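## Task

Pick up the foam block lying on the desk and set it on the counter, while keeping every carton on the desk off the floor and keeping the robot upright and level.

## Robot and tools

ROBOT. A wheeled base (0.76 m long, 0.64 m wide) with four steerable wheels carries a body that folds in a Z (ankle, knee, waist joints), a turning chest, a head with head_camera, and two seven-joint arms (left and right), each ending in a parallel gripper with its own wrist camera (left_wrist_camera, right_wrist_camera). Something may occasionally nudge loose objects.

FRAMES. The base frame sits on the floor under the wheel centre: x forward, y left, z up, metres. Hand positions (left_hand, right_hand) are the meeting point of the closed pads; the fingers point along the hand's z axis and close along its y axis. The odometry frame is the base frame at the scene's start; base_odometry counts wheel turns only, heading in rad, left positive.

MOVE TOOL. move runs one action; every argument other than cameras belongs to the action. Allowed combinations: base and/or joints (optionally with speeds or min_time_s); or target alone (optionally min_time_s); or where alone. A call with no action just reports state and pictures plus the scene number.
- base: an object holding exactly one key, each a relative offset from where the base now is. translate_m: straight travel in metres, forward positive, -4.5 to 4.5. strafe_m: sideways metres, left positive, -4.5 to 4.5. rotate_rad: on-the-spot turn in rad, counter-clockwise positive, -3.2 to 3.2. The wheels need up to about 1.1 s to re-point before a new direction. The base does not halt on contact; it stalls or spins.
- joints: an object mapping joint names to absolute angles in rad (not offsets). Body: body_ankle_rad (-1.082 to 0), body_knee_rad (0 to 2.653), body_waist_pitch_rad (-1.907 to 1.039), body_waist_roll_rad (±0.436), body_waist_yaw_rad (±3.045). Arms: left_/right_arm_joint1..7_rad (joint4 -2.495 to 1.012, joint6 ±1.012, joint7 ±1.535, others about ±2.06 or ±3.07; |joint6|+|joint7| at most 1.87). Grippers left_gripper_rad/right_gripper_rad: 0 open (pads 0.090 m apart) to -0.91 shut; -0.45 is about 0.050 m. Head: head_yaw_rad ±1.57, head_roll_rad ±0.349, head_pitch_rad ±0.523 (positive looks down). Mirror a posture to the other arm by negating joints 1, 3, 5, 7. Useful body postures (ankle, knee, waist pitch): stand -0.8636, 1.434, -0.6306; bow -0.9, 1.3, 0.2; stoop -0.4, 0.7, 0.2; low -1, 2.3, -1.3. Left arm rest: 1.759, -1.166, -1.575, -1.764, -0.427, 0, 0; left fold: 2.445, -1.518, -1.534, -2.102, -0.31, 0.586, 0.209.
- target: an absolute pose for one hand, in the base frame: side ("left"/"right"), x, y, z in metres (-3 to 3), pitch_deg (-30 to 95; 90 fingers down, 0 level), heading_deg (0 fingers forward, counter-clockwise positive), optional roll_deg (0 or 180 fixes which side the hand camera faces), optional arc true to allow a checked curved path. The body stays put. Motion is a straight line up to 60 cm or it is refused; a single target runs at most 8.6 s, so repeat the call after "short (part of ...)".
- where: 1 to 12 integer pixel pairs [u, v] from the latest full head_camera image (672x420); returns each point's base-frame position from depth, or "no place". Must be alone in its call; refresh images after the base or head moves.
- speeds: per-action top speeds by key (base 0.04 to 1.4 m/s, rotate 0.1 to 1.78 rad/s, body 0.1 to 1.21, head 0.3 to 2.5, grippers 0.1 to 8.5). min_time_s: 0.1 to 8 s minimum for arm and head motions. cameras: list of names or ["all"].

OTHER TOOLS. wait(seconds 0 to 10, cameras) lets time pass. zoom_image(camera, region [x0,y0,x1,y1], at most 504 each way) enlarges part of a current image. read_manual gives licence text only. finished_scene(scene) ends the current scene for good; make sure the item rests on the counter first. After ending scene 1, make no more calls in that reply.

RESULTS. "move" reads done or the worst status. Hand status: reached (within 10 mm and 2 degrees), short (with the gap), or refused (nothing moved). Joint/base words: off_target (may keep pushing), contact_stop or time_out (target dropped; for an arm, the whole group stops), not_followed (self-collision guard withheld targets). A refused call cancels the rest of that reply's move/wait/finished_scene calls. A gripper that stops wider than commanded is holding something. A hand resting short of its goal after set-down means the load touches the surface.

CAUTIONS. Keep weight over the wheels: never zero the ankle or knee alone from stand, and don't drive while bent past bow, in stoop with both arms out, or with a heavy stretched load. Fold the unused arm before nearing furniture, and fold/unfold away from it. Keep the arms from striking or squeezing each other. Sustained load on an arm sets arms_held 1; then arm commands are refused until you relieve the load by moving base/body, setting the object down or opening the gripper. Torque over a joint's limit freezes that arm 10 s; long holding heats motors and can stop an arm. Lower items gently rather than dropping them, avoid knocking cartons off the desk, and avoid hard contact with fixed objects.

Each tool is called after ">>>" in YAML: its name, and indented under it one key for each argument.

## Session

>>> move:

Scene clock: 0.00 s.
Joint torques (N m): no reading
base_odometry: x=+0.000 y=+0.000 heading=+0.000
turned_by_wheels: +0.000
turned_by_imu: +0.000
base_tilt: forward=+0.2 right=+0.8
base_status: not commanded
joint_positions: body_ankle_rad=-0.864 body_knee_rad=+1.434 body_waist_pitch_rad=-0.631 body_waist_roll_rad=+0.000 body_waist_yaw_rad=+0.000 left_arm_joint1_rad=+1.723 left_arm_joint2_rad=-1.172 left_arm_joint3_rad=-1.590 left_arm_joint4_rad=-1.792 left_arm_joint5_rad=-0.442 left_arm_joint6_rad=-0.013 left_arm_joint7_rad=+0.012 left_gripper_rad=+0.000 right_arm_joint1_rad=-1.808 right_arm_joint2_rad=-1.183 right_arm_joint3_rad=+1.531 right_arm_joint4_rad=-1.729 right_arm_joint5_rad=+0.421 right_arm_joint6_rad=+0.076 right_arm_joint7_rad=+0.011 right_gripper_rad=+0.000 head_yaw_rad=+0.000 head_roll_rad=+0.000 head_pitch_rad=+0.000
joint_status: not commanded
arms_held: 0
arms_held_load: -
chest: x=+0.0060 y=+0.0000 z=+1.1944 quat_wxyz=(+1.000, +0.000, -0.030, +0.000) (m; base frame)
head_camera_pose: x=+0.0707 y=+0.0277 z=+1.5641 quat_wxyz=(+0.405, -0.582, +0.563, -0.423) (m; base frame)
left_hand: x=+0.6100 y=+0.3243 z=+0.9900 quat_wxyz=(+0.037, +0.659, -0.005, +0.751) pitch_deg=-7.6 heading_deg=-3.2 roll_deg=+177.6 fingers_toward=(+0.99, -0.06, +0.13) jaws_along=(-0.06, -1.00, +0.04) (m; base frame)
right_hand: x=+0.5850 y=-0.2948 z=+0.8629 quat_wxyz=(+0.053, -0.748, -0.023, -0.661) pitch_deg=+6.9 heading_deg=+6.4 roll_deg=+182.8 fingers_toward=(+0.99, +0.11, -0.12) jaws_along=(+0.10, -0.99, -0.05) (m; base frame)
pictures: head_camera, left_wrist_camera, right_wrist_camera
camera_calibration:
left_wrist_camera: T_world_to_cam=[[0.0559657, 0.99748, -0.0436151, -0.321217], [-0.580885, 0.0680589, 0.811136, -0.455787], [0.81206, -0.0200604, 0.58323, -0.934336], [0, 0, 0, 1]] pos_world=[0.511954, 0.332685, 0.900628]
right_wrist_camera: T_world_to_cam=[[-0.119015, 0.992468, 0.0290212, 0.332186], [-0.405897, -0.075308, 0.910811, -0.564221], [0.906136, 0.0966208, 0.411802, -0.718667], [0, 0, 0, 1]] pos_world=[0.46173, -0.302737, 0.800207]

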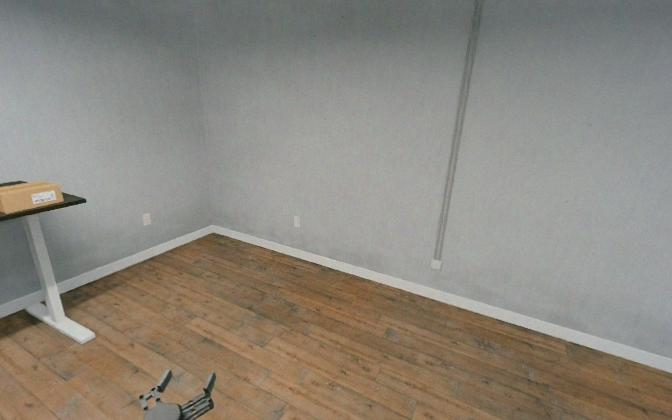

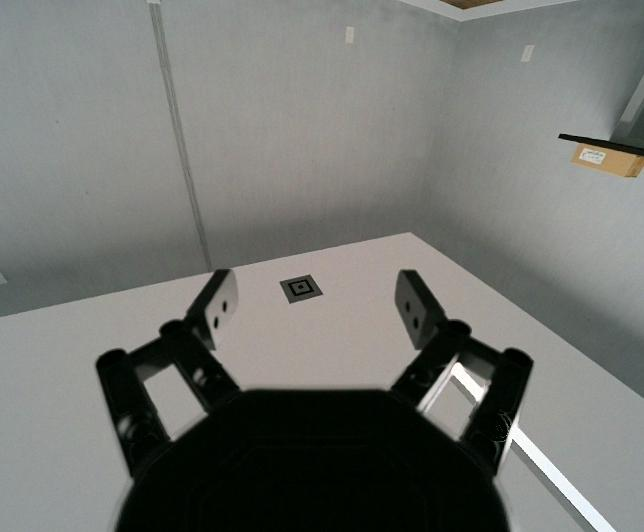

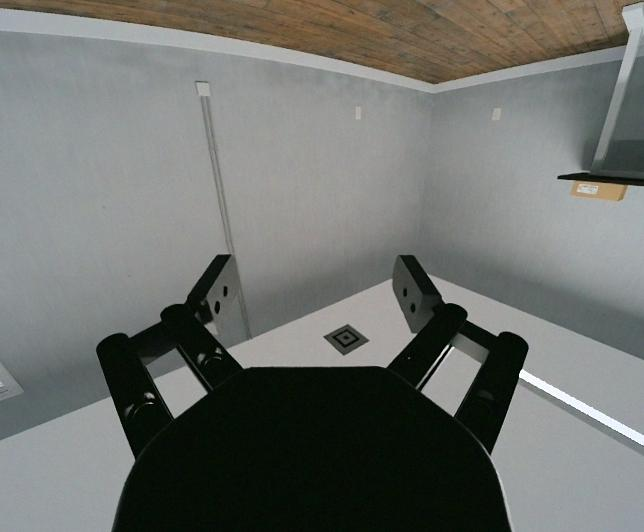

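>>> move:
  joints: {"head_yaw_rad": 1.0}
  speeds: {"head_yaw_rad": 2.5}
  cameras: ["head_camera"]

>>> move:
  joints: {"head_yaw_rad": -1.3}
  speeds: {"head_yaw_rad": 2.5}
  cameras: ["head_camera"]

Scene clock: 2.60 s.
Joint torques (N m): left_arm=[-16.22 10.14 -5.74 -14 0.08 -2.49 -0.02] | right_arm=[14.33 7.58 5.64 -14.35 0.18 -2.41 0.06]
move: done
base_odometry: x=+0.000 y=+0.000 heading=+0.000
turned_by_wheels: +0.000
turned_by_imu: +0.000
base_tilt: forward=+0.1 right=+0.8
base_status: not commanded
joint_positions: body_ankle_rad=-0.864 body_knee_rad=+1.434 body_waist_pitch_rad=-0.631 body_waist_roll_rad=+0.000 body_waist_yaw_rad=+0.000 left_arm_joint1_rad=+1.723 left_arm_joint2_rad=-1.172 left_arm_joint3_rad=-1.590 left_arm_joint4_rad=-1.792 left_arm_joint5_rad=-0.442 left_arm_joint6_rad=-0.013 left_arm_joint7_rad=+0.012 left_gripper_rad=+0.000 right_arm_joint1_rad=-1.808 right_arm_joint2_rad=-1.183 right_arm_joint3_rad=+1.531 right_arm_joint4_rad=-1.729 right_arm_joint5_rad=+0.421 right_arm_joint6_rad=+0.076 right_arm_joint7_rad=+0.011 right_gripper_rad=+0.000 head_yaw_rad=+1.000 head_roll_rad=+0.000 head_pitch_rad=+0.000
joint_status: all done
arms_held: 0
arms_held_load: -
chest: x=+0.0060 y=+0.0000 z=+1.1944 quat_wxyz=(+1.000, +0.000, -0.030, +0.000) (m; base frame)
head_camera_pose: x=+0.0016 y=+0.0989 z=+1.5599 quat_wxyz=(+0.542, -0.792, +0.203, -0.194) (m; base frame)
left_hand: x=+0.6100 y=+0.3243 z=+0.9900 quat_wxyz=(+0.037, +0.659, -0.005, +0.751) pitch_deg=-7.6 heading_deg=-3.2 roll_deg=+177.6 fingers_toward=(+0.99, -0.06, +0.13) jaws_along=(-0.06, -1.00, +0.04) (m; base frame)
right_hand: x=+0.5850 y=-0.2948 z=+0.8629 quat_wxyz=(+0.053, -0.748, -0.023, -0.661) pitch_deg=+6.9 heading_deg=+6.4 roll_deg=+182.8 fingers_toward=(+0.99, +0.11, -0.12) jaws_along=(+0.10, -0.99, -0.05) (m; base frame)
pictures: head_camera
camera_calibration:
head_camera: T_world_to_cam=[[0.842281, -0.53201, 0.0867644, -0.0840658], [-0.112388, -0.330747, -0.937003, 1.49449], [0.527192, 0.779469, -0.338374, 0.449884], [0, 0, 0, 1]] pos_world=[0.00159487, 0.0989048, 1.55987]

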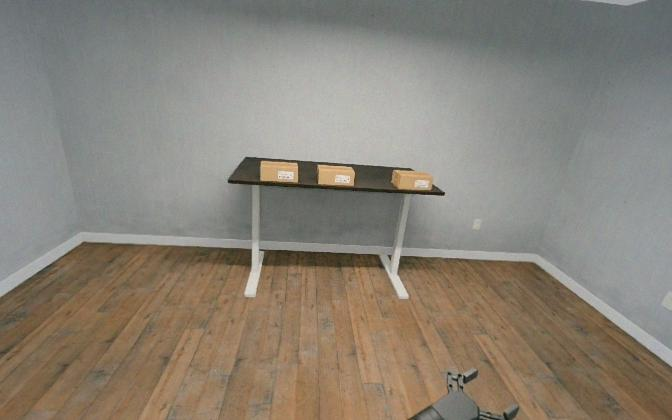

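Scene clock: 4.07 s.
Joint torques (N m): left_arm=[-16.27 10.34 -5.85 -14.06 0.09 -2.49 0.05] | right_arm=[14.3 8.04 5.84 -14.44 0.06 -2.29 -0.02]
move: done
base_odometry: x=+0.000 y=+0.000 heading=+0.000
turned_by_wheels: +0.000
turned_by_imu: +0.000
base_tilt: forward=+0.2 right=+0.9
base_status: not commanded
joint_positions: body_ankle_rad=-0.864 body_knee_rad=+1.434 body_waist_pitch_rad=-0.631 body_waist_roll_rad=+0.000 body_waist_yaw_rad=+0.000 left_arm_joint1_rad=+1.723 left_arm_joint2_rad=-1.172 left_arm_joint3_rad=-1.590 left_arm_joint4_rad=-1.792 left_arm_joint5_rad=-0.442 left_arm_joint6_rad=-0.013 left_arm_joint7_rad=+0.012 left_gripper_rad=+0.000 right_arm_joint1_rad=-1.808 right_arm_joint2_rad=-1.183 right_arm_joint3_rad=+1.531 right_arm_joint4_rad=-1.729 right_arm_joint5_rad=+0.421 right_arm_joint6_rad=+0.076 right_arm_joint7_rad=+0.011 right_gripper_rad=+0.000 head_yaw_rad=-1.300 head_roll_rad=+0.000 head_pitch_rad=+0.000
joint_status: all done
arms_held: 0
arms_held_load: -
chest: x=+0.0060 y=+0.0000 z=+1.1944 quat_wxyz=(+1.000, +0.000, -0.030, +0.000) (m; base frame)
head_camera_pose: x=+0.0243 y=-0.0888 z=+1.5613 quat_wxyz=(+0.088, -0.108, +0.816, -0.561) (m; base frame)
left_hand: x=+0.6100 y=+0.3243 z=+0.9900 quat_wxyz=(+0.037, +0.659, -0.005, +0.751) pitch_deg=-7.6 heading_deg=-3.2 roll_deg=+177.6 fingers_toward=(+0.99, -0.06, +0.13) jaws_along=(-0.06, -1.00, +0.04) (m; base frame)
right_hand: x=+0.5850 y=-0.2948 z=+0.8629 quat_wxyz=(+0.053, -0.748, -0.023, -0.661) pitch_deg=+6.9 heading_deg=+6.4 roll_deg=+182.8 fingers_toward=(+0.99, +0.11, -0.12) jaws_along=(+0.10, -0.99, -0.05) (m; base frame)
pictures: head_camera
camera_calibration:
head_camera: T_world_to_cam=[[-0.960904, -0.275979, -0.0223249, 0.0336617], [-0.0777173, 0.346226, -0.934926, 1.49228], [0.265749, -0.89664, -0.354139, 0.466863], [0, 0, 0, 1]] pos_world=[0.0242531, -0.0887684, 1.56126]

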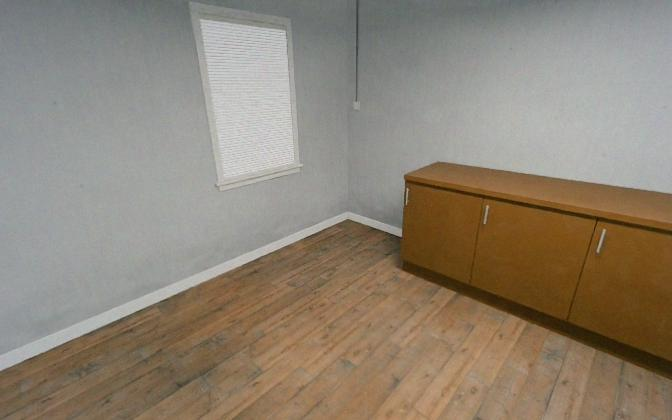

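>>> move:
  where:
    - [440,170]
    - [560,185]
    - [640,215]
    - [500,195]
    - [412,182]

>>> move:
  joints: {"head_yaw_rad": 1.0}
  speeds: {"head_yaw_rad": 2.5}
  cameras: ["head_camera"]

>>> move:
  where:
    - [232,181]
    - [440,192]
    - [340,188]
    - [280,163]
    - [280,183]
    - [335,167]
    - [415,190]
    - [250,160]
    - [405,170]
    - [410,173]

>>> zoom_image:
  camera: "head_camera"
  region: [220, 140, 460, 210]

Scene clock: 5.77 s.
Joint torques (N m): left_arm=[-16.55 10.69 -5.78 -14.05 0.02 -2.54 0.04] | right_arm=[14.73 7.66 5.98 -14.44 0.05 -2.46 0.13]
base_odometry: x=+0.000 y=+0.000 heading=+0.000
turned_by_wheels: +0.000
turned_by_imu: +0.000
base_tilt: forward=+0.1 right=+0.9
where, head_camera: pixel (440, 170): x -0.070, y -2.714, z +0.932; pixel (560, 185): x -0.821, y -2.455, z +0.928; pixel (640, 215): x -1.027, y -1.967, z +0.923; pixel (500, 195): x -0.427, y -2.230, z +0.904; pixel (412, 182): x +0.132, y -2.523, z +0.875. By the robot's depth camera.
base_status: not commanded
joint_positions: body_ankle_rad=-0.864 body_knee_rad=+1.434 body_waist_pitch_rad=-0.631 body_waist_roll_rad=+0.000 body_waist_yaw_rad=+0.000 left_arm_joint1_rad=+1.723 left_arm_joint2_rad=-1.172 left_arm_joint3_rad=-1.590 left_arm_joint4_rad=-1.792 left_arm_joint5_rad=-0.442 left_arm_joint6_rad=-0.013 left_arm_joint7_rad=+0.012 left_gripper_rad=+0.000 right_arm_joint1_rad=-1.808 right_arm_joint2_rad=-1.183 right_arm_joint3_rad=+1.531 right_arm_joint4_rad=-1.729 right_arm_joint5_rad=+0.421 right_arm_joint6_rad=+0.076 right_arm_joint7_rad=+0.011 right_gripper_rad=+0.000 head_yaw_rad=-1.300 head_roll_rad=+0.000 head_pitch_rad=+0.000
joint_status: all done
arms_held: 0
arms_held_load: -
chest: x=+0.0060 y=+0.0000 z=+1.1944 quat_wxyz=(+1.000, +0.000, -0.030, +0.000) (m; base frame)
head_camera_pose: x=+0.0243 y=-0.0888 z=+1.5613 quat_wxyz=(+0.088, -0.108, +0.816, -0.561) (m; base frame)
left_hand: x=+0.6100 y=+0.3243 z=+0.9900 quat_wxyz=(+0.037, +0.659, -0.005, +0.751) pitch_deg=-7.6 heading_deg=-3.2 roll_deg=+177.6 fingers_toward=(+0.99, -0.06, +0.13) jaws_along=(-0.06, -1.00, +0.04) (m; base frame)
right_hand: x=+0.5850 y=-0.2948 z=+0.8629 quat_wxyz=(+0.053, -0.748, -0.023, -0.661) pitch_deg=+6.9 heading_deg=+6.4 roll_deg=+182.8 fingers_toward=(+0.99, +0.11, -0.12) jaws_along=(+0.10, -0.99, -0.05) (m; base frame)
pictures: none

Scene clock: 7.23 s.
Joint torques (N m): left_arm=[-16.36 10.1 -5.77 -14.1 0.11 -2.58 0.04] | right_arm=[14.13 7.6 5.89 -14.21 -0.01 -2.34 0.03]
move: done
base_odometry: x=+0.000 y=+0.000 heading=+0.000
turned_by_wheels: +0.000
turned_by_imu: +0.000
base_tilt: forward=+0.2 right=+0.8
base_status: not commanded
joint_positions: body_ankle_rad=-0.864 body_knee_rad=+1.434 body_waist_pitch_rad=-0.631 body_waist_roll_rad=+0.000 body_waist_yaw_rad=+0.000 left_arm_joint1_rad=+1.723 left_arm_joint2_rad=-1.172 left_arm_joint3_rad=-1.590 left_arm_joint4_rad=-1.792 left_arm_joint5_rad=-0.442 left_arm_joint6_rad=-0.013 left_arm_joint7_rad=+0.012 left_gripper_rad=+0.000 right_arm_joint1_rad=-1.808 right_arm_joint2_rad=-1.183 right_arm_joint3_rad=+1.531 right_arm_joint4_rad=-1.729 right_arm_joint5_rad=+0.421 right_arm_joint6_rad=+0.076 right_arm_joint7_rad=+0.011 right_gripper_rad=+0.000 head_yaw_rad=+1.000 head_roll_rad=+0.000 head_pitch_rad=+0.000
joint_status: all done
arms_held: 0
arms_held_load: -
chest: x=+0.0060 y=+0.0000 z=+1.1944 quat_wxyz=(+1.000, +0.000, -0.030, +0.000) (m; base frame)
head_camera_pose: x=+0.0016 y=+0.0989 z=+1.5599 quat_wxyz=(+0.542, -0.792, +0.203, -0.194) (m; base frame)
left_hand: x=+0.6100 y=+0.3243 z=+0.9900 quat_wxyz=(+0.037, +0.659, -0.005, +0.751) pitch_deg=-7.6 heading_deg=-3.2 roll_deg=+177.6 fingers_toward=(+0.99, -0.06, +0.13) jaws_along=(-0.06, -1.00, +0.04) (m; base frame)
right_hand: x=+0.5850 y=-0.2948 z=+0.8629 quat_wxyz=(+0.053, -0.748, -0.023, -0.661) pitch_deg=+6.9 heading_deg=+6.4 roll_deg=+182.8 fingers_toward=(+0.99, +0.11, -0.12) jaws_along=(+0.10, -0.99, -0.05) (m; base frame)
pictures: head_camera
camera_calibration:
head_camera: T_world_to_cam=[[0.842281, -0.53201, 0.0867644, -0.0840658], [-0.112388, -0.330747, -0.937003, 1.49449], [0.527192, 0.779469, -0.338374, 0.449884], [0, 0, 0, 1]] pos_world=[0.00159487, 0.0989048, 1.55987]

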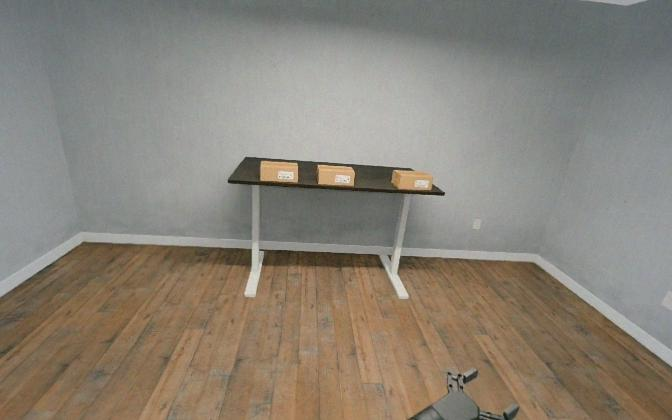

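Scene clock: 7.23 s.
Joint torques (N m): left_arm=[-16.36 10.1 -5.77 -14.1 0.11 -2.58 0.04] | right_arm=[14.13 7.6 5.89 -14.21 -0.01 -2.34 0.03]
base_odometry: x=+0.000 y=+0.000 heading=+0.000
turned_by_wheels: +0.000
turned_by_imu: +0.000
base_tilt: forward=+0.2 right=+0.8
where, head_camera: pixel (232, 181): x +0.557, y +2.142, z +0.969; pixel (440, 192): x +1.826, y +1.512, z +0.974; pixel (340, 188): x +1.192, y +1.829, z +0.962; pixel (280, 163): x +0.888, y +2.146, z +1.074; pixel (280, 183): x +0.834, y +2.011, z +0.972; pixel (335, 167): x +1.222, y +1.959, z +1.075; pixel (415, 190): x +1.667, y +1.598, z +0.976; pixel (250, 160): x +0.862, y +2.706, z +0.977; pixel (405, 170): x +2.045, y +2.092, z +0.981; pixel (410, 173): x +1.699, y +1.701, z +1.070. By the robot's depth camera.
base_status: not commanded
joint_positions: body_ankle_rad=-0.864 body_knee_rad=+1.434 body_waist_pitch_rad=-0.631 body_waist_roll_rad=+0.000 body_waist_yaw_rad=+0.000 left_arm_joint1_rad=+1.723 left_arm_joint2_rad=-1.172 left_arm_joint3_rad=-1.590 left_arm_joint4_rad=-1.792 left_arm_joint5_rad=-0.442 left_arm_joint6_rad=-0.013 left_arm_joint7_rad=+0.012 left_gripper_rad=+0.000 right_arm_joint1_rad=-1.808 right_arm_joint2_rad=-1.183 right_arm_joint3_rad=+1.531 right_arm_joint4_rad=-1.729 right_arm_joint5_rad=+0.421 right_arm_joint6_rad=+0.076 right_arm_joint7_rad=+0.011 right_gripper_rad=+0.000 head_yaw_rad=+1.000 head_roll_rad=+0.000 head_pitch_rad=+0.000
joint_status: all done
arms_held: 0
arms_held_load: -
chest: x=+0.0060 y=+0.0000 z=+1.1944 quat_wxyz=(+1.000, +0.000, -0.030, +0.000) (m; base frame)
head_camera_pose: x=+0.0016 y=+0.0989 z=+1.5599 quat_wxyz=(+0.542, -0.792, +0.203, -0.194) (m; base frame)
left_hand: x=+0.6100 y=+0.3243 z=+0.9900 quat_wxyz=(+0.037, +0.659, -0.005, +0.751) pitch_deg=-7.6 heading_deg=-3.2 roll_deg=+177.6 fingers_toward=(+0.99, -0.06, +0.13) jaws_along=(-0.06, -1.00, +0.04) (m; base frame)
right_hand: x=+0.5850 y=-0.2948 z=+0.8629 quat_wxyz=(+0.053, -0.748, -0.023, -0.661) pitch_deg=+6.9 heading_deg=+6.4 roll_deg=+182.8 fingers_toward=(+0.99, +0.11, -0.12) jaws_along=(+0.10, -0.99, -0.05) (m; base frame)
pictures: none

Scaled by 2.100.

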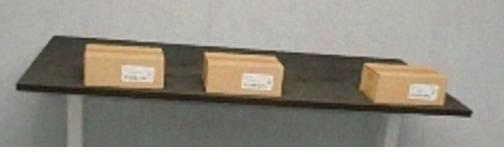

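>>> move:
  base: {"rotate_rad": 1.11}
  joints: {"head_yaw_rad": 0, "body_ankle_rad": -0.2, "body_knee_rad": 0.4, "body_waist_pitch_rad": -0.2}
  speeds: {"rotate_rad": 1.5, "body_ankle_rad": 0.7}

>>> move:
  base: {"translate_m": 1.2}
  joints: {"head_pitch_rad": 0.25}
  speeds: {"translate_m": 0.9}
  cameras: ["head_camera"]

Scene clock: 12.30 s.
Joint torques (N m): left_arm=[-15.05 10.19 -5.43 -14.06 0.18 -2.51 0.09] | right_arm=[11.92 7.4 5.99 -13.93 0.06 -2.28 0.02]
move: done
base_odometry: x=+0.000 y=+0.000 heading=+1.110
turned_by_wheels: +1.110
turned_by_imu: +1.103
base_tilt: forward=+0.1 right=+0.9
base_status: done
joint_positions: body_ankle_rad=-0.200 body_knee_rad=+0.400 body_waist_pitch_rad=-0.200 body_waist_roll_rad=+0.000 body_waist_yaw_rad=+0.000 left_arm_joint1_rad=+1.723 left_arm_joint2_rad=-1.172 left_arm_joint3_rad=-1.591 left_arm_joint4_rad=-1.792 left_arm_joint5_rad=-0.442 left_arm_joint6_rad=-0.013 left_arm_joint7_rad=+0.012 left_gripper_rad=+0.000 right_arm_joint1_rad=-1.806 right_arm_joint2_rad=-1.182 right_arm_joint3_rad=+1.530 right_arm_joint4_rad=-1.730 right_arm_joint5_rad=+0.421 right_arm_joint6_rad=+0.076 right_arm_joint7_rad=+0.011 right_gripper_rad=+0.000 head_yaw_rad=+0.000 head_roll_rad=+0.000 head_pitch_rad=+0.000
joint_status: all done
arms_held: 0
arms_held_load: -
chest: x=+0.1060 y=+0.0000 z=+1.3667 quat_wxyz=(+1.000, +0.000, +0.000, +0.000) (m; base frame)
head_camera_pose: x=+0.1928 y=+0.0277 z=+1.7318 quat_wxyz=(+0.388, -0.595, +0.575, -0.405) (m; base frame)
left_hand: x=+0.6965 y=+0.3247 z=+1.1263 quat_wxyz=(+0.036, +0.681, -0.003, +0.731) pitch_deg=-4.1 heading_deg=-3.1 roll_deg=+177.4 fingers_toward=(+1.00, -0.05, +0.07) jaws_along=(-0.06, -1.00, +0.04) (m; base frame)
right_hand: x=+0.6647 y=-0.2946 z=+1.0022 quat_wxyz=(+0.053, -0.767, -0.022, -0.639) pitch_deg=+10.2 heading_deg=+6.5 roll_deg=+183.1 fingers_toward=(+0.98, +0.11, -0.18) jaws_along=(+0.10, -0.99, -0.05) (m; base frame)
pictures: none

Scene clock: 17.07 s.
Joint torques (N m): left_arm=[-14.81 10.37 -5.7 -14.22 -0.03 -2.46 0.08] | right_arm=[12.2 7.37 5.75 -14 0.12 -2.37 0.08]
move: done
base_odometry: x=+0.530 y=+1.076 heading=+1.112
turned_by_wheels: +0.002
turned_by_imu: +0.000
base_tilt: forward=+0.1 right=+0.8
base_status: done
joint_positions: body_ankle_rad=-0.200 body_knee_rad=+0.400 body_waist_pitch_rad=-0.200 body_waist_roll_rad=+0.000 body_waist_yaw_rad=+0.000 left_arm_joint1_rad=+1.722 left_arm_joint2_rad=-1.172 left_arm_joint3_rad=-1.590 left_arm_joint4_rad=-1.792 left_arm_joint5_rad=-0.442 left_arm_joint6_rad=-0.013 left_arm_joint7_rad=+0.012 left_gripper_rad=+0.000 right_arm_joint1_rad=-1.806 right_arm_joint2_rad=-1.182 right_arm_joint3_rad=+1.531 right_arm_joint4_rad=-1.729 right_arm_joint5_rad=+0.421 right_arm_joint6_rad=+0.076 right_arm_joint7_rad=+0.011 right_gripper_rad=+0.000 head_yaw_rad=+0.000 head_roll_rad=+0.000 head_pitch_rad=+0.250
joint_status: all done
arms_held: 0
arms_held_load: -
chest: x=+0.1062 y=+0.0000 z=+1.3667 quat_wxyz=(+1.000, +0.000, +0.000, +0.000) (m; base frame)
head_camera_pose: x=+0.2167 y=+0.0277 z=+1.7045 quat_wxyz=(+0.313, -0.641, +0.619, -0.328) (m; base frame)
left_hand: x=+0.6970 y=+0.3244 z=+1.1269 quat_wxyz=(+0.037, +0.681, -0.004, +0.731) pitch_deg=-4.2 heading_deg=-3.2 roll_deg=+177.4 fingers_toward=(+1.00, -0.06, +0.07) jaws_along=(-0.06, -1.00, +0.04) (m; base frame)
right_hand: x=+0.6647 y=-0.2950 z=+1.0018 quat_wxyz=(+0.053, -0.767, -0.022, -0.639) pitch_deg=+10.2 heading_deg=+6.4 roll_deg=+183.1 fingers_toward=(+0.98, +0.11, -0.18) jaws_along=(+0.10, -0.99, -0.05) (m; base frame)
pictures: head_camera
camera_calibration:
head_camera: T_world_to_cam=[[0.0179867, -0.999316, 0.0323017, -0.0313277], [-0.587963, -0.0367022, -0.808055, 1.50571], [0.808688, -0.00445796, -0.588221, 0.827476], [0, 0, 0, 1]] pos_world=[0.216696, 0.0276455, 1.70445]

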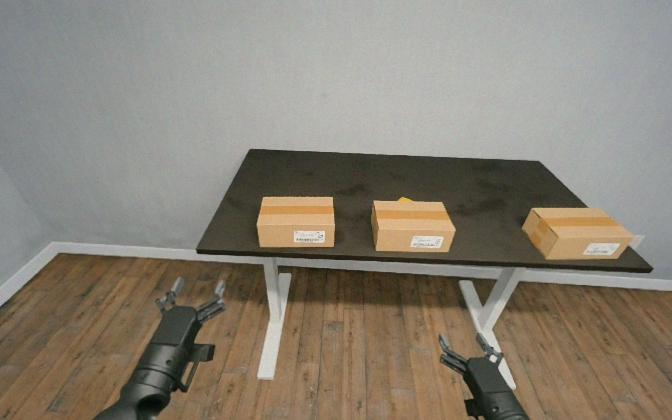

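>>> move:
  where:
    - [404,199]
    - [374,202]
    - [446,203]
    - [376,222]
    - [452,222]
    - [410,252]
    - [300,198]
    - [404,198]
    - [416,256]
    - [530,212]
    - [330,180]
    - [480,180]

>>> zoom_image:
  camera: "head_camera"
  region: [360, 180, 480, 260]

Scene clock: 18.00 s.
Joint torques (N m): left_arm=[-14.64 10.23 -5.78 -14.12 0.23 -2.5 -0.07] | right_arm=[12.42 6.85 5.64 -14.21 0.07 -2.23 0.12]
base_odometry: x=+0.530 y=+1.076 heading=+1.112
turned_by_wheels: +0.000
turned_by_imu: +0.000
base_tilt: forward=+0.2 right=+0.9
where, head_camera: pixel (404, 199): x +1.251, y -0.241, z +1.014; pixel (374, 202): x +1.157, y -0.113, z +1.060; pixel (446, 203): x +1.306, y -0.429, z +0.966; pixel (376, 222): x +1.060, y -0.113, z +1.046; pixel (452, 222): x +1.187, y -0.422, z +0.960; pixel (410, 252): x +1.013, y -0.233, z +0.960; pixel (300, 198): x +1.161, y +0.150, z +1.062; pixel (404, 198): x +1.259, y -0.242, z +1.013; pixel (416, 256): x +0.995, y -0.250, z +0.960; pixel (530, 212): x +1.157, y -0.675, z +1.041; pixel (330, 180): x +1.449, y +0.051, z +0.969; pixel (480, 180): x +1.506, y -0.639, z +0.964. By the robot's depth camera.
base_status: done
joint_positions: body_ankle_rad=-0.200 body_knee_rad=+0.400 body_waist_pitch_rad=-0.200 body_waist_roll_rad=+0.000 body_waist_yaw_rad=+0.000 left_arm_joint1_rad=+1.722 left_arm_joint2_rad=-1.172 left_arm_joint3_rad=-1.590 left_arm_joint4_rad=-1.792 left_arm_joint5_rad=-0.442 left_arm_joint6_rad=-0.013 left_arm_joint7_rad=+0.012 left_gripper_rad=+0.000 right_arm_joint1_rad=-1.806 right_arm_joint2_rad=-1.182 right_arm_joint3_rad=+1.531 right_arm_joint4_rad=-1.729 right_arm_joint5_rad=+0.421 right_arm_joint6_rad=+0.076 right_arm_joint7_rad=+0.011 right_gripper_rad=+0.000 head_yaw_rad=+0.000 head_roll_rad=+0.000 head_pitch_rad=+0.250
joint_status: all done
arms_held: 0
arms_held_load: -
chest: x=+0.1062 y=+0.0000 z=+1.3667 quat_wxyz=(+1.000, +0.000, +0.000, +0.000) (m; base frame)
head_camera_pose: x=+0.2167 y=+0.0277 z=+1.7045 quat_wxyz=(+0.313, -0.641, +0.619, -0.328) (m; base frame)
left_hand: x=+0.6970 y=+0.3244 z=+1.1269 quat_wxyz=(+0.037, +0.681, -0.004, +0.731) pitch_deg=-4.2 heading_deg=-3.2 roll_deg=+177.4 fingers_toward=(+1.00, -0.06, +0.07) jaws_along=(-0.06, -1.00, +0.04) (m; base frame)
right_hand: x=+0.6647 y=-0.2950 z=+1.0018 quat_wxyz=(+0.053, -0.767, -0.022, -0.639) pitch_deg=+10.2 heading_deg=+6.4 roll_deg=+183.1 fingers_toward=(+0.98, +0.11, -0.18) jaws_along=(+0.10, -0.99, -0.05) (m; base frame)
pictures: none

Scaled by 4.200.
This view is cut from an older image: the scene may have changed since it was taken.

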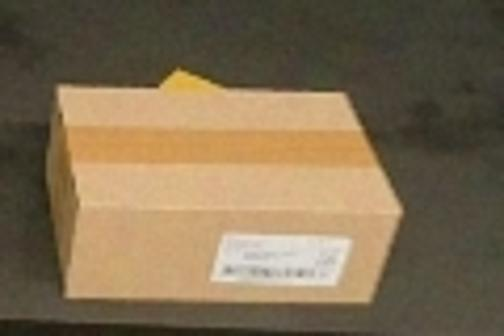

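>>> move:
  joints: {"body_ankle_rad": -0.4, "body_knee_rad": 0.7, "body_waist_pitch_rad": 0.2, "left_arm_joint1_rad": 2.445, "left_arm_joint2_rad": -1.518, "left_arm_joint3_rad": -1.534, "left_arm_joint4_rad": -2.102, "left_arm_joint5_rad": -0.31, "left_arm_joint6_rad": 0.586, "left_arm_joint7_rad": 0.209}
  speeds: {"body_ankle_rad": 0.4}

>>> move:
  target: {"side": "right", "x": 0.68, "y": -0.36, "z": 1.18, "pitch_deg": 88, "heading_deg": 0, "arc": true}
  cameras: ["all"]

Scene clock: 25.07 s.
Joint torques (N m): left_arm=[16.45 -0.4 0.54 -8.71 0.44 -0.07 0.45] | right_arm=[-2.85 5.39 4.03 -11.74 0.06 -1.82 0.21]
move: done
base_odometry: x=+0.530 y=+1.076 heading=+1.112
turned_by_wheels: +0.000
turned_by_imu: +0.000
base_tilt: forward=+0.2 right=+0.9
base_status: not commanded
joint_positions: body_ankle_rad=-0.400 body_knee_rad=+0.700 body_waist_pitch_rad=+0.200 body_waist_roll_rad=+0.000 body_waist_yaw_rad=+0.000 left_arm_joint1_rad=+2.442 left_arm_joint2_rad=-1.515 left_arm_joint3_rad=-1.534 left_arm_joint4_rad=-2.101 left_arm_joint5_rad=-0.311 left_arm_joint6_rad=+0.585 left_arm_joint7_rad=+0.208 left_gripper_rad=+0.000 right_arm_joint1_rad=-1.806 right_arm_joint2_rad=-1.182 right_arm_joint3_rad=+1.531 right_arm_joint4_rad=-1.729 right_arm_joint5_rad=+0.421 right_arm_joint6_rad=+0.076 right_arm_joint7_rad=+0.011 right_gripper_rad=+0.000 head_yaw_rad=+0.000 head_roll_rad=+0.000 head_pitch_rad=+0.250
joint_status: all done
arms_held: 0
arms_held_load: -
chest: x=+0.2936 y=+0.0000 z=+1.2801 quat_wxyz=(+0.969, +0.000, +0.247, +0.000) (m; base frame)
head_camera_pose: x=+0.5524 y=+0.0277 z=+1.5236 quat_wxyz=(+0.151, -0.702, +0.678, -0.159) (m; base frame)
left_hand: x=+0.2451 y=+0.2406 z=+0.6617 quat_wxyz=(+0.006, +0.993, +0.099, +0.056) pitch_deg=+83.5 heading_deg=-0.2 roll_deg=+168.4 fingers_toward=(+0.11, +0.00, -0.99) jaws_along=(+0.20, -0.98, +0.02) (m; base frame)
right_hand: x=+0.6087 y=-0.2951 z=+0.6921 quat_wxyz=(+0.057, -0.901, -0.008, -0.429) pitch_deg=+38.7 heading_deg=+8.1 roll_deg=+187.0 fingers_toward=(+0.77, +0.11, -0.62) jaws_along=(+0.06, -0.99, -0.10) (m; base frame)
pictures: none

Scene clock: 25.37 s.
Joint torques (N m): left_arm=[16.81 -0.8 0.54 -8.74 0.42 -0.02 0.45] | right_arm=[-1.8 5.14 4.07 -11.75 -0.05 -1.82 0.09]
move: refused
base_odometry: x=+0.530 y=+1.076 heading=+1.112
turned_by_wheels: +0.000
turned_by_imu: +0.000
base_tilt: forward=+0.2 right=+0.9
base_status: not commanded
joint_positions: body_ankle_rad=-0.400 body_knee_rad=+0.700 body_waist_pitch_rad=+0.200 body_waist_roll_rad=+0.000 body_waist_yaw_rad=+0.000 left_arm_joint1_rad=+2.442 left_arm_joint2_rad=-1.515 left_arm_joint3_rad=-1.534 left_arm_joint4_rad=-2.101 left_arm_joint5_rad=-0.311 left_arm_joint6_rad=+0.585 left_arm_joint7_rad=+0.208 left_gripper_rad=+0.000 right_arm_joint1_rad=-1.806 right_arm_joint2_rad=-1.182 right_arm_joint3_rad=+1.531 right_arm_joint4_rad=-1.729 right_arm_joint5_rad=+0.421 right_arm_joint6_rad=+0.076 right_arm_joint7_rad=+0.011 right_gripper_rad=+0.000 head_yaw_rad=+0.000 head_roll_rad=+0.000 head_pitch_rad=+0.250
joint_status: not commanded
arms_held: 0
arms_held_load: -
chest: x=+0.2936 y=+0.0000 z=+1.2801 quat_wxyz=(+0.969, +0.000, +0.247, +0.000) (m; base frame)
head_camera_pose: x=+0.5524 y=+0.0277 z=+1.5236 quat_wxyz=(+0.151, -0.702, +0.678, -0.159) (m; base frame)
left_hand: x=+0.2451 y=+0.2406 z=+0.6617 quat_wxyz=(+0.006, +0.993, +0.099, +0.056) pitch_deg=+83.5 heading_deg=-0.2 roll_deg=+168.4 fingers_toward=(+0.11, +0.00, -0.99) jaws_along=(+0.20, -0.98, +0.02) (m; base frame)
right_hand: x=+0.6087 y=-0.2951 z=+0.6921 quat_wxyz=(+0.057, -0.901, -0.008, -0.429) pitch_deg=+38.7 heading_deg=+8.1 roll_deg=+187.0 fingers_toward=(+0.77, +0.11, -0.62) jaws_along=(+0.06, -0.99, -0.10) (m; base frame)
right_hand_status: refused: the best posture that gets there brings the right wrist within 0.00 rad of the stop that joints 6 and 7 share (needs 0.10 rad clear). Nothing moved. A plan exists at "pitch_deg" 78 (an arc).
pictures: head_camera, left_wrist_camera, right_wrist_camera
camera_calibration:
head_camera: T_world_to_cam=[[0.0311358, -0.99932, 0.0197734, -0.0197003], [-0.903372, -0.0366012, -0.427294, 1.15108], [0.427727, -0.0045586, -0.903897, 1.14105], [0, 0, 0, 1]] pos_world=[0.552405, 0.0276455, 1.52363]
left_wrist_camera: T_world_to_cam=[[-0.199003, 0.979844, -0.0173982, -0.182256], [0.805446, 0.173645, 0.566661, -0.599194], [0.558261, 0.0987539, -0.823767, 0.516306], [0, 0, 0, 1]] pos_world=[0.158115, 0.231642, 0.761685]
right_wrist_camera: T_world_to_cam=[[-0.0859059, 0.992493, 0.0870494, 0.28003], [0.138829, -0.0745952, 0.987503, -0.783365], [0.986583, 0.0969173, -0.131379, -0.342805], [0, 0, 0, 1]] pos_world=[0.471016, -0.303139, 0.704162]

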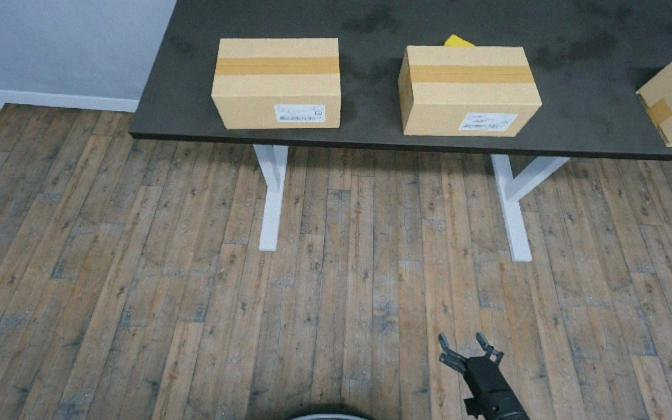

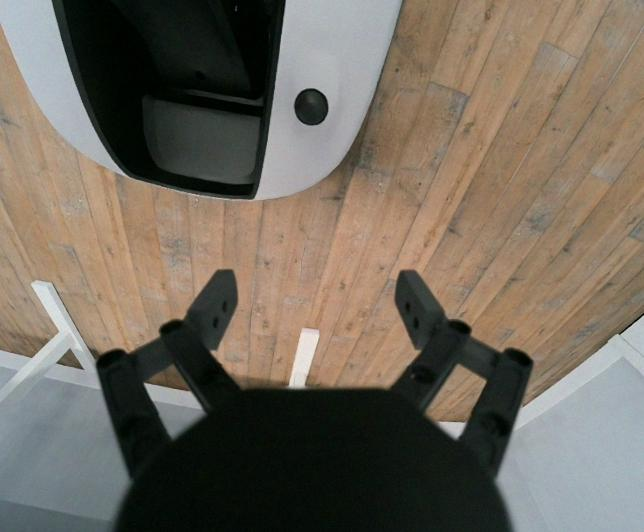

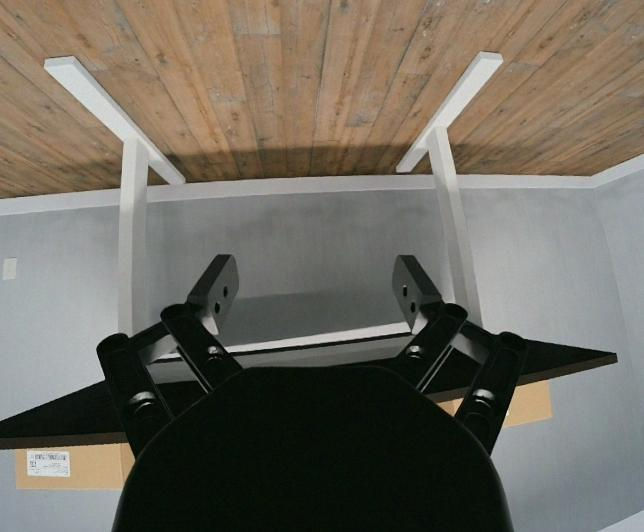

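>>> move:
  target: {"side": "right", "x": 0.68, "y": -0.36, "z": 1.18, "pitch_deg": 78, "heading_deg": 0}

>>> move:
  target: {"side": "right", "x": 0.68, "y": -0.36, "z": 1.18, "pitch_deg": 78, "heading_deg": 0, "arc": true}
  cameras: ["head_camera"]

Scene clock: 26.80 s.
Joint torques (N m): left_arm=[16.27 -1.02 0.55 -8.77 0.53 -0.03 0.48] | right_arm=[-2.48 5.57 3.93 -11.73 0.06 -1.81 0.17]
move: refused
base_odometry: x=+0.530 y=+1.076 heading=+1.112
turned_by_wheels: +0.000
turned_by_imu: +0.000
base_tilt: forward=+0.2 right=+0.8
base_status: not commanded
joint_positions: body_ankle_rad=-0.400 body_knee_rad=+0.700 body_waist_pitch_rad=+0.200 body_waist_roll_rad=+0.000 body_waist_yaw_rad=+0.000 left_arm_joint1_rad=+2.442 left_arm_joint2_rad=-1.515 left_arm_joint3_rad=-1.534 left_arm_joint4_rad=-2.101 left_arm_joint5_rad=-0.311 left_arm_joint6_rad=+0.585 left_arm_joint7_rad=+0.208 left_gripper_rad=+0.000 right_arm_joint1_rad=-1.806 right_arm_joint2_rad=-1.182 right_arm_joint3_rad=+1.531 right_arm_joint4_rad=-1.729 right_arm_joint5_rad=+0.421 right_arm_joint6_rad=+0.076 right_arm_joint7_rad=+0.011 right_gripper_rad=+0.000 head_yaw_rad=+0.000 head_roll_rad=+0.000 head_pitch_rad=+0.250
joint_status: not commanded
arms_held: 0
arms_held_load: -
chest: x=+0.2936 y=+0.0000 z=+1.2801 quat_wxyz=(+0.969, +0.000, +0.247, +0.000) (m; base frame)
head_camera_pose: x=+0.5524 y=+0.0277 z=+1.5236 quat_wxyz=(+0.151, -0.702, +0.678, -0.159) (m; base frame)
left_hand: x=+0.2451 y=+0.2406 z=+0.6617 quat_wxyz=(+0.006, +0.993, +0.099, +0.056) pitch_deg=+83.5 heading_deg=-0.2 roll_deg=+168.4 fingers_toward=(+0.11, +0.00, -0.99) jaws_along=(+0.20, -0.98, +0.02) (m; base frame)
right_hand: x=+0.6087 y=-0.2951 z=+0.6921 quat_wxyz=(+0.057, -0.901, -0.008, -0.429) pitch_deg=+38.7 heading_deg=+8.1 roll_deg=+187.0 fingers_toward=(+0.77, +0.11, -0.62) jaws_along=(+0.06, -0.99, -0.10) (m; base frame)
right_hand_status: refused: along the straight line the arm gets 36% of the way (right_arm_joint4_rad would come within 0.1 rad of its limit). Nothing moved. A checked arc of 5.8 s passes: it swings the hand 14.7 cm off the straight line (up to 14.5 cm forward and 6.3 cm to the robot's left) and the elbow 54.4 cm from its place (up to 49.4 cm upward, 23.5 cm forward, 17.9 cm to the robot's right and 9.6 cm to the robot's left), turning the hand 180 degrees, to end with the hand's camera side forward (send "roll_deg" to choose which way it ends). The same target with "arc": true plays it.
pictures: none

not run: a stop came earlier in this reply.

>>> move:
  target: {"side": "right", "x": 0.68, "y": -0.36, "z": 1.18, "pitch_deg": 78, "heading_deg": 0, "arc": true}

>>> move:
  base: {"translate_m": 0.4}
  speeds: {"translate_m": 0.4}
  cameras: ["all"]

Scene clock: 33.97 s.
Joint torques (N m): left_arm=[15.65 0.1 0.63 -8.6 0.32 -0.01 0.35] | right_arm=[19.13 6.93 -0.02 12.97 -0.2 -0.06 -0.47]
move: done
base_odometry: x=+0.530 y=+1.076 heading=+1.112
turned_by_wheels: +0.000
turned_by_imu: -0.001
base_tilt: forward=+0.2 right=+0.8
base_status: not commanded
joint_positions: body_ankle_rad=-0.400 body_knee_rad=+0.700 body_waist_pitch_rad=+0.200 body_waist_roll_rad=+0.000 body_waist_yaw_rad=+0.000 left_arm_joint1_rad=+2.443 left_arm_joint2_rad=-1.516 left_arm_joint3_rad=-1.534 left_arm_joint4_rad=-2.101 left_arm_joint5_rad=-0.311 left_arm_joint6_rad=+0.585 left_arm_joint7_rad=+0.208 left_gripper_rad=+0.000 right_arm_joint1_rad=-1.159 right_arm_joint2_rad=+1.544 right_arm_joint3_rad=+1.224 right_arm_joint4_rad=-1.833 right_arm_joint5_rad=-0.574 right_arm_joint6_rad=-0.911 right_arm_joint7_rad=-0.554 right_gripper_rad=+0.000 head_yaw_rad=+0.000 head_roll_rad=+0.000 head_pitch_rad=+0.250
joint_status: not commanded
arms_held: 0
arms_held_load: -
chest: x=+0.2936 y=+0.0000 z=+1.2801 quat_wxyz=(+0.969, +0.000, +0.247, +0.000) (m; base frame)
head_camera_pose: x=+0.5524 y=+0.0277 z=+1.5236 quat_wxyz=(+0.151, -0.702, +0.678, -0.159) (m; base frame)
left_hand: x=+0.2446 y=+0.2405 z=+0.6617 quat_wxyz=(+0.006, +0.993, +0.100, +0.056) pitch_deg=+83.6 heading_deg=+0.0 roll_deg=+168.6 fingers_toward=(+0.11, +0.00, -0.99) jaws_along=(+0.20, -0.98, +0.02) (m; base frame)
right_hand: x=+0.6802 y=-0.3599 z=+1.1788 quat_wxyz=(-0.104, +0.000, -0.995, -0.001) pitch_deg=+78.1 heading_deg=+0.5 roll_deg=+0.5 fingers_toward=(+0.21, +0.00, -0.98) jaws_along=(+0.00, +1.00, +0.00) (m; base frame)
right_hand_status: reached (checked arc, turning the hand 180 degrees, to end with the hand's camera side forward, planned for 5.8 s): 1 mm and 0.1 deg off.
pictures: none

Scene clock: 37.23 s.
Joint torques (N m): left_arm=[15.62 0.33 0.58 -7.82 0.45 -0.17 0.31] | right_arm=[17.53 5.86 0.02 13.17 -0.24 0.15 -0.32]
move: done
base_odometry: x=+0.706 y=+1.435 heading=+1.113
turned_by_wheels: +0.001
turned_by_imu: +0.000
base_tilt: forward=+0.2 right=+0.8
base_status: done
joint_positions: body_ankle_rad=-0.400 body_knee_rad=+0.700 body_waist_pitch_rad=+0.200 body_waist_roll_rad=+0.000 body_waist_yaw_rad=+0.000 left_arm_joint1_rad=+2.444 left_arm_joint2_rad=-1.516 left_arm_joint3_rad=-1.534 left_arm_joint4_rad=-2.102 left_arm_joint5_rad=-0.311 left_arm_joint6_rad=+0.585 left_arm_joint7_rad=+0.208 left_gripper_rad=+0.000 right_arm_joint1_rad=-1.158 right_arm_joint2_rad=+1.545 right_arm_joint3_rad=+1.223 right_arm_joint4_rad=-1.833 right_arm_joint5_rad=-0.574 right_arm_joint6_rad=-0.912 right_arm_joint7_rad=-0.555 right_gripper_rad=+0.000 head_yaw_rad=+0.000 head_roll_rad=+0.000 head_pitch_rad=+0.250
joint_status: not commanded
arms_held: 0
arms_held_load: -
chest: x=+0.2937 y=+0.0000 z=+1.2800 quat_wxyz=(+0.969, +0.000, +0.248, +0.000) (m; base frame)
head_camera_pose: x=+0.5526 y=+0.0277 z=+1.5235 quat_wxyz=(+0.150, -0.702, +0.678, -0.159) (m; base frame)
left_hand: x=+0.2445 y=+0.2404 z=+0.6620 quat_wxyz=(+0.006, +0.993, +0.100, +0.056) pitch_deg=+83.6 heading_deg=-0.1 roll_deg=+168.5 fingers_toward=(+0.11, +0.00, -0.99) jaws_along=(+0.20, -0.98, +0.02) (m; base frame)
right_hand: x=+0.6801 y=-0.3600 z=+1.1790 quat_wxyz=(-0.104, +0.000, -0.995, -0.001) pitch_deg=+78.1 heading_deg=+0.3 roll_deg=+0.4 fingers_toward=(+0.21, +0.00, -0.98) jaws_along=(+0.00, +1.00, +0.00) (m; base frame)
pictures: head_camera, left_wrist_camera, right_wrist_camera
camera_calibration:
head_camera: T_world_to_cam=[[0.0310972, -0.999319, 0.0198622, -0.0198166], [-0.903412, -0.0366039, -0.427209, 1.15106], [0.427645, -0.00465877, -0.903935, 1.14089], [0, 0, 0, 1]] pos_world=[0.552605, 0.0276454, 1.52343]
left_wrist_camera: T_world_to_cam=[[-0.199991, 0.979652, -0.0169247, -0.182212], [0.806099, 0.174331, 0.56552, -0.598412], [0.556963, 0.0994561, -0.824561, 0.517681], [0, 0, 0, 1]] pos_world=[0.157609, 0.231339, 0.76219]
right_wrist_camera: T_world_to_cam=[[0.0174464, -0.999743, 0.0144705, -0.393771], [-0.943992, -0.0117004, 0.329761, 0.255528], [-0.329507, -0.0194131, -0.943954, 1.46824], [0, 0, 0, 1]] pos_world=[0.73188, -0.362177, 1.30738]

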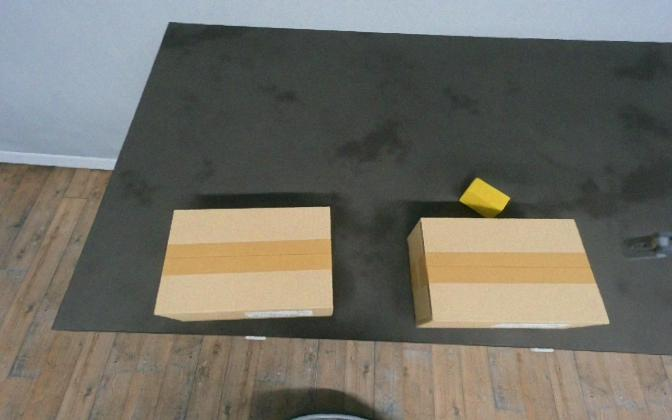

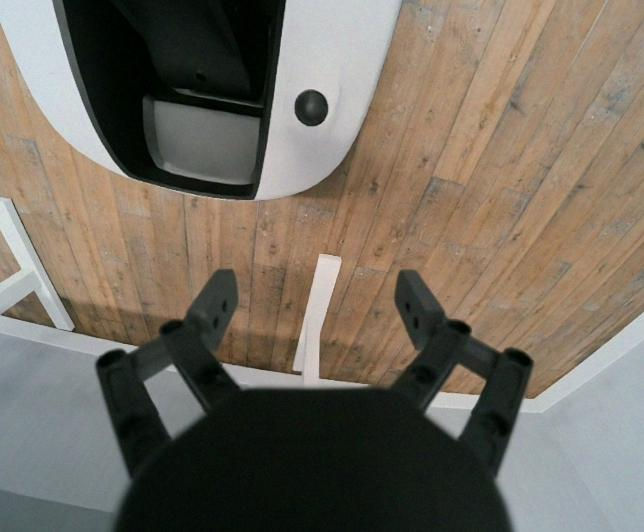

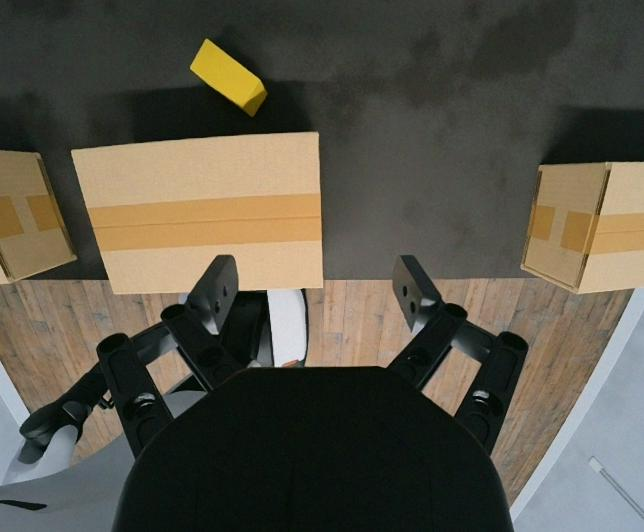

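>>> move:
  where:
    - [484,197]
    - [477,179]
    - [462,200]
    - [495,215]
    - [508,199]
    - [490,219]
    - [444,219]
    - [574,221]

>>> zoom_image:
  camera: "head_camera"
  region: [430, 160, 550, 240]

>>> zoom_image:
  camera: "head_camera"
  region: [430, 160, 550, 240]

Scene clock: 38.20 s.
Joint torques (N m): left_arm=[15.46 -0.56 0.61 -7.79 0.26 -0.16 0.27] | right_arm=[17.54 6.24 0.42 13.26 -0.24 0.21 -0.39]
base_odometry: x=+0.706 y=+1.435 heading=+1.113
turned_by_wheels: +0.000
turned_by_imu: +0.000
base_tilt: forward=+0.3 right=+0.8
where, head_camera: pixel (484, 197): x +0.836, y -0.248, z +1.002; pixel (477, 179): x +0.874, y -0.241, z +1.001; pixel (462, 200): x +0.848, y -0.223, z +0.964; pixel (495, 215): x +0.813, y -0.277, z +0.975; pixel (508, 199): x +0.834, y -0.293, z +1.001; pixel (490, 219): x +0.768, y -0.224, z +1.053; pixel (444, 219): x +0.765, y -0.149, z +1.055; pixel (574, 221): x +0.770, y -0.361, z +1.053. By the robot's depth camera.
base_status: done
joint_positions: body_ankle_rad=-0.400 body_knee_rad=+0.700 body_waist_pitch_rad=+0.200 body_waist_roll_rad=+0.000 body_waist_yaw_rad=+0.000 left_arm_joint1_rad=+2.444 left_arm_joint2_rad=-1.516 left_arm_joint3_rad=-1.534 left_arm_joint4_rad=-2.102 left_arm_joint5_rad=-0.311 left_arm_joint6_rad=+0.585 left_arm_joint7_rad=+0.208 left_gripper_rad=+0.000 right_arm_joint1_rad=-1.158 right_arm_joint2_rad=+1.545 right_arm_joint3_rad=+1.223 right_arm_joint4_rad=-1.833 right_arm_joint5_rad=-0.574 right_arm_joint6_rad=-0.912 right_arm_joint7_rad=-0.555 right_gripper_rad=+0.000 head_yaw_rad=+0.000 head_roll_rad=+0.000 head_pitch_rad=+0.250
joint_status: not commanded
arms_held: 0
arms_held_load: -
chest: x=+0.2937 y=+0.0000 z=+1.2800 quat_wxyz=(+0.969, +0.000, +0.248, +0.000) (m; base frame)
head_camera_pose: x=+0.5526 y=+0.0277 z=+1.5235 quat_wxyz=(+0.150, -0.702, +0.678, -0.159) (m; base frame)
left_hand: x=+0.2445 y=+0.2404 z=+0.6620 quat_wxyz=(+0.006, +0.993, +0.100, +0.056) pitch_deg=+83.6 heading_deg=-0.1 roll_deg=+168.5 fingers_toward=(+0.11, +0.00, -0.99) jaws_along=(+0.20, -0.98, +0.02) (m; base frame)
right_hand: x=+0.6801 y=-0.3600 z=+1.1790 quat_wxyz=(-0.104, +0.000, -0.995, -0.001) pitch_deg=+78.1 heading_deg=+0.3 roll_deg=+0.4 fingers_toward=(+0.21, +0.00, -0.98) jaws_along=(+0.00, +1.00, +0.00) (m; base frame)
pictures: none

Scaled by 4.200.
This view is cut from an older image: the scene may have changed since it was taken.

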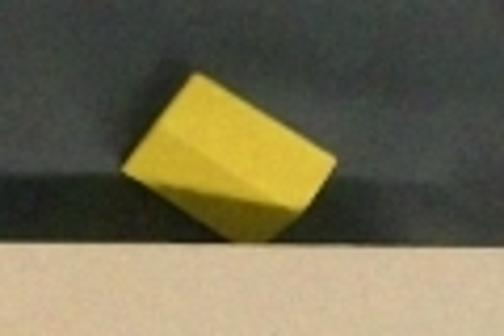

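Scaled by 4.200.
This view is cut from an older image: the scene may have changed since it was taken.

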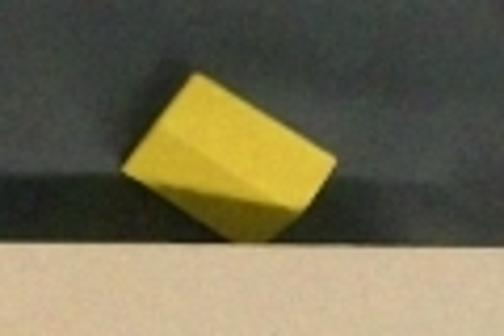

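>>> move:
  joints: {"right_gripper_rad": -0.25}

>>> move:
  target: {"side": "right", "x": 0.851, "y": -0.247, "z": 1.15, "pitch_deg": 89, "heading_deg": 52, "arc": true}
  cameras: ["head_camera", "right_wrist_camera"]

Scene clock: 42.23 s.
Joint torques (N m): left_arm=[15.47 -0.01 0.52 -7.88 0.38 -0.16 0.31] | right_arm=[18.22 6.47 0.09 13.19 -0.31 0.25 -0.37]
move: done
base_odometry: x=+0.706 y=+1.435 heading=+1.113
turned_by_wheels: +0.000
turned_by_imu: +0.000
base_tilt: forward=+0.3 right=+0.8
base_status: not commanded
joint_positions: body_ankle_rad=-0.400 body_knee_rad=+0.700 body_waist_pitch_rad=+0.200 body_waist_roll_rad=+0.000 body_waist_yaw_rad=+0.000 left_arm_joint1_rad=+2.444 left_arm_joint2_rad=-1.516 left_arm_joint3_rad=-1.534 left_arm_joint4_rad=-2.102 left_arm_joint5_rad=-0.311 left_arm_joint6_rad=+0.585 left_arm_joint7_rad=+0.208 left_gripper_rad=+0.000 right_arm_joint1_rad=-1.158 right_arm_joint2_rad=+1.545 right_arm_joint3_rad=+1.223 right_arm_joint4_rad=-1.833 right_arm_joint5_rad=-0.574 right_arm_joint6_rad=-0.912 right_arm_joint7_rad=-0.555 right_gripper_rad=-0.249 head_yaw_rad=+0.000 head_roll_rad=+0.000 head_pitch_rad=+0.250
joint_status: all done
arms_held: 0
arms_held_load: -
chest: x=+0.2937 y=+0.0000 z=+1.2800 quat_wxyz=(+0.969, +0.000, +0.248, +0.000) (m; base frame)
head_camera_pose: x=+0.5526 y=+0.0277 z=+1.5235 quat_wxyz=(+0.150, -0.702, +0.678, -0.159) (m; base frame)
left_hand: x=+0.2445 y=+0.2404 z=+0.6620 quat_wxyz=(+0.006, +0.993, +0.100, +0.056) pitch_deg=+83.6 heading_deg=-0.1 roll_deg=+168.5 fingers_toward=(+0.11, +0.00, -0.99) jaws_along=(+0.20, -0.98, +0.02) (m; base frame)
right_hand: x=+0.6801 y=-0.3600 z=+1.1790 quat_wxyz=(-0.104, +0.000, -0.995, -0.001) pitch_deg=+78.1 heading_deg=+0.3 roll_deg=+0.4 fingers_toward=(+0.21, +0.00, -0.98) jaws_along=(+0.00, +1.00, +0.00) (m; base frame)
pictures: none

Scene clock: 42.53 s.
Joint torques (N m): left_arm=[15.48 0.03 0.5 -7.81 0.28 -0.19 0.29] | right_arm=[18.04 6.1 0.05 13.23 -0.21 0.25 -0.35]
move: refused
base_odometry: x=+0.706 y=+1.435 heading=+1.113
turned_by_wheels: +0.000
turned_by_imu: +0.000
base_tilt: forward=+0.2 right=+0.8
base_status: not commanded
joint_positions: body_ankle_rad=-0.400 body_knee_rad=+0.700 body_waist_pitch_rad=+0.200 body_waist_roll_rad=+0.000 body_waist_yaw_rad=+0.000 left_arm_joint1_rad=+2.444 left_arm_joint2_rad=-1.516 left_arm_joint3_rad=-1.534 left_arm_joint4_rad=-2.102 left_arm_joint5_rad=-0.311 left_arm_joint6_rad=+0.585 left_arm_joint7_rad=+0.208 left_gripper_rad=+0.000 right_arm_joint1_rad=-1.158 right_arm_joint2_rad=+1.545 right_arm_joint3_rad=+1.223 right_arm_joint4_rad=-1.833 right_arm_joint5_rad=-0.574 right_arm_joint6_rad=-0.912 right_arm_joint7_rad=-0.555 right_gripper_rad=-0.250 head_yaw_rad=+0.000 head_roll_rad=+0.000 head_pitch_rad=+0.250
joint_status: not commanded
arms_held: 0
arms_held_load: -
chest: x=+0.2937 y=+0.0000 z=+1.2800 quat_wxyz=(+0.969, +0.000, +0.248, +0.000) (m; base frame)
head_camera_pose: x=+0.5526 y=+0.0277 z=+1.5235 quat_wxyz=(+0.150, -0.702, +0.678, -0.159) (m; base frame)
left_hand: x=+0.2445 y=+0.2404 z=+0.6620 quat_wxyz=(+0.006, +0.993, +0.100, +0.056) pitch_deg=+83.6 heading_deg=-0.1 roll_deg=+168.5 fingers_toward=(+0.11, +0.00, -0.99) jaws_along=(+0.20, -0.98, +0.02) (m; base frame)
right_hand: x=+0.6801 y=-0.3600 z=+1.1790 quat_wxyz=(-0.104, +0.000, -0.995, -0.001) pitch_deg=+78.1 heading_deg=+0.3 roll_deg=+0.4 fingers_toward=(+0.21, +0.00, -0.98) jaws_along=(+0.00, +1.00, +0.00) (m; base frame)
right_hand_status: refused: no posture of the arm gets there (right_arm_joint7_rad would come within 0.1 rad of its limit): the closest leaves the hand 30 mm and 5.7 deg from the pose. Nothing moved. A plan exists at "pitch_deg" 79 (an arc).
pictures: head_camera, right_wrist_camera
camera_calibration:
head_camera: T_world_to_cam=[[0.0310972, -0.999319, 0.0198622, -0.0198166], [-0.903412, -0.0366039, -0.427209, 1.15106], [0.427645, -0.00465877, -0.903935, 1.14089], [0, 0, 0, 1]] pos_world=[0.552605, 0.0276454, 1.52343]
right_wrist_camera: T_world_to_cam=[[0.0174464, -0.999743, 0.0144705, -0.393771], [-0.943992, -0.0117004, 0.329761, 0.255528], [-0.329507, -0.0194131, -0.943954, 1.46824], [0, 0, 0, 1]] pos_world=[0.73188, -0.362177, 1.30738]

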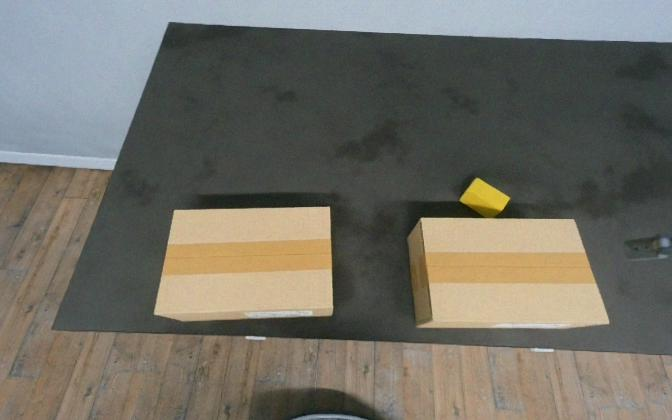

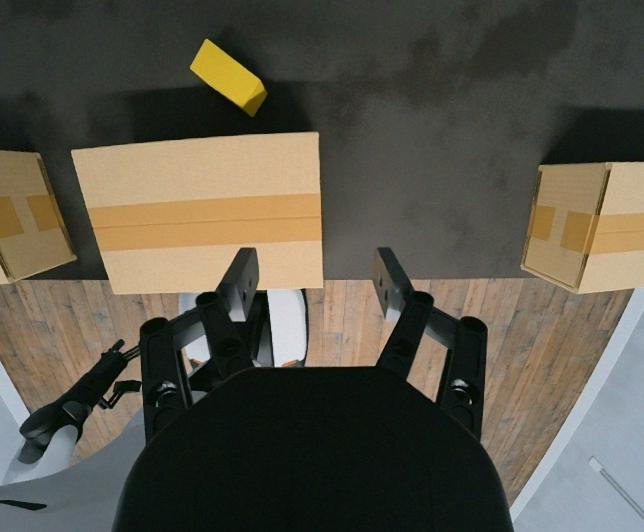

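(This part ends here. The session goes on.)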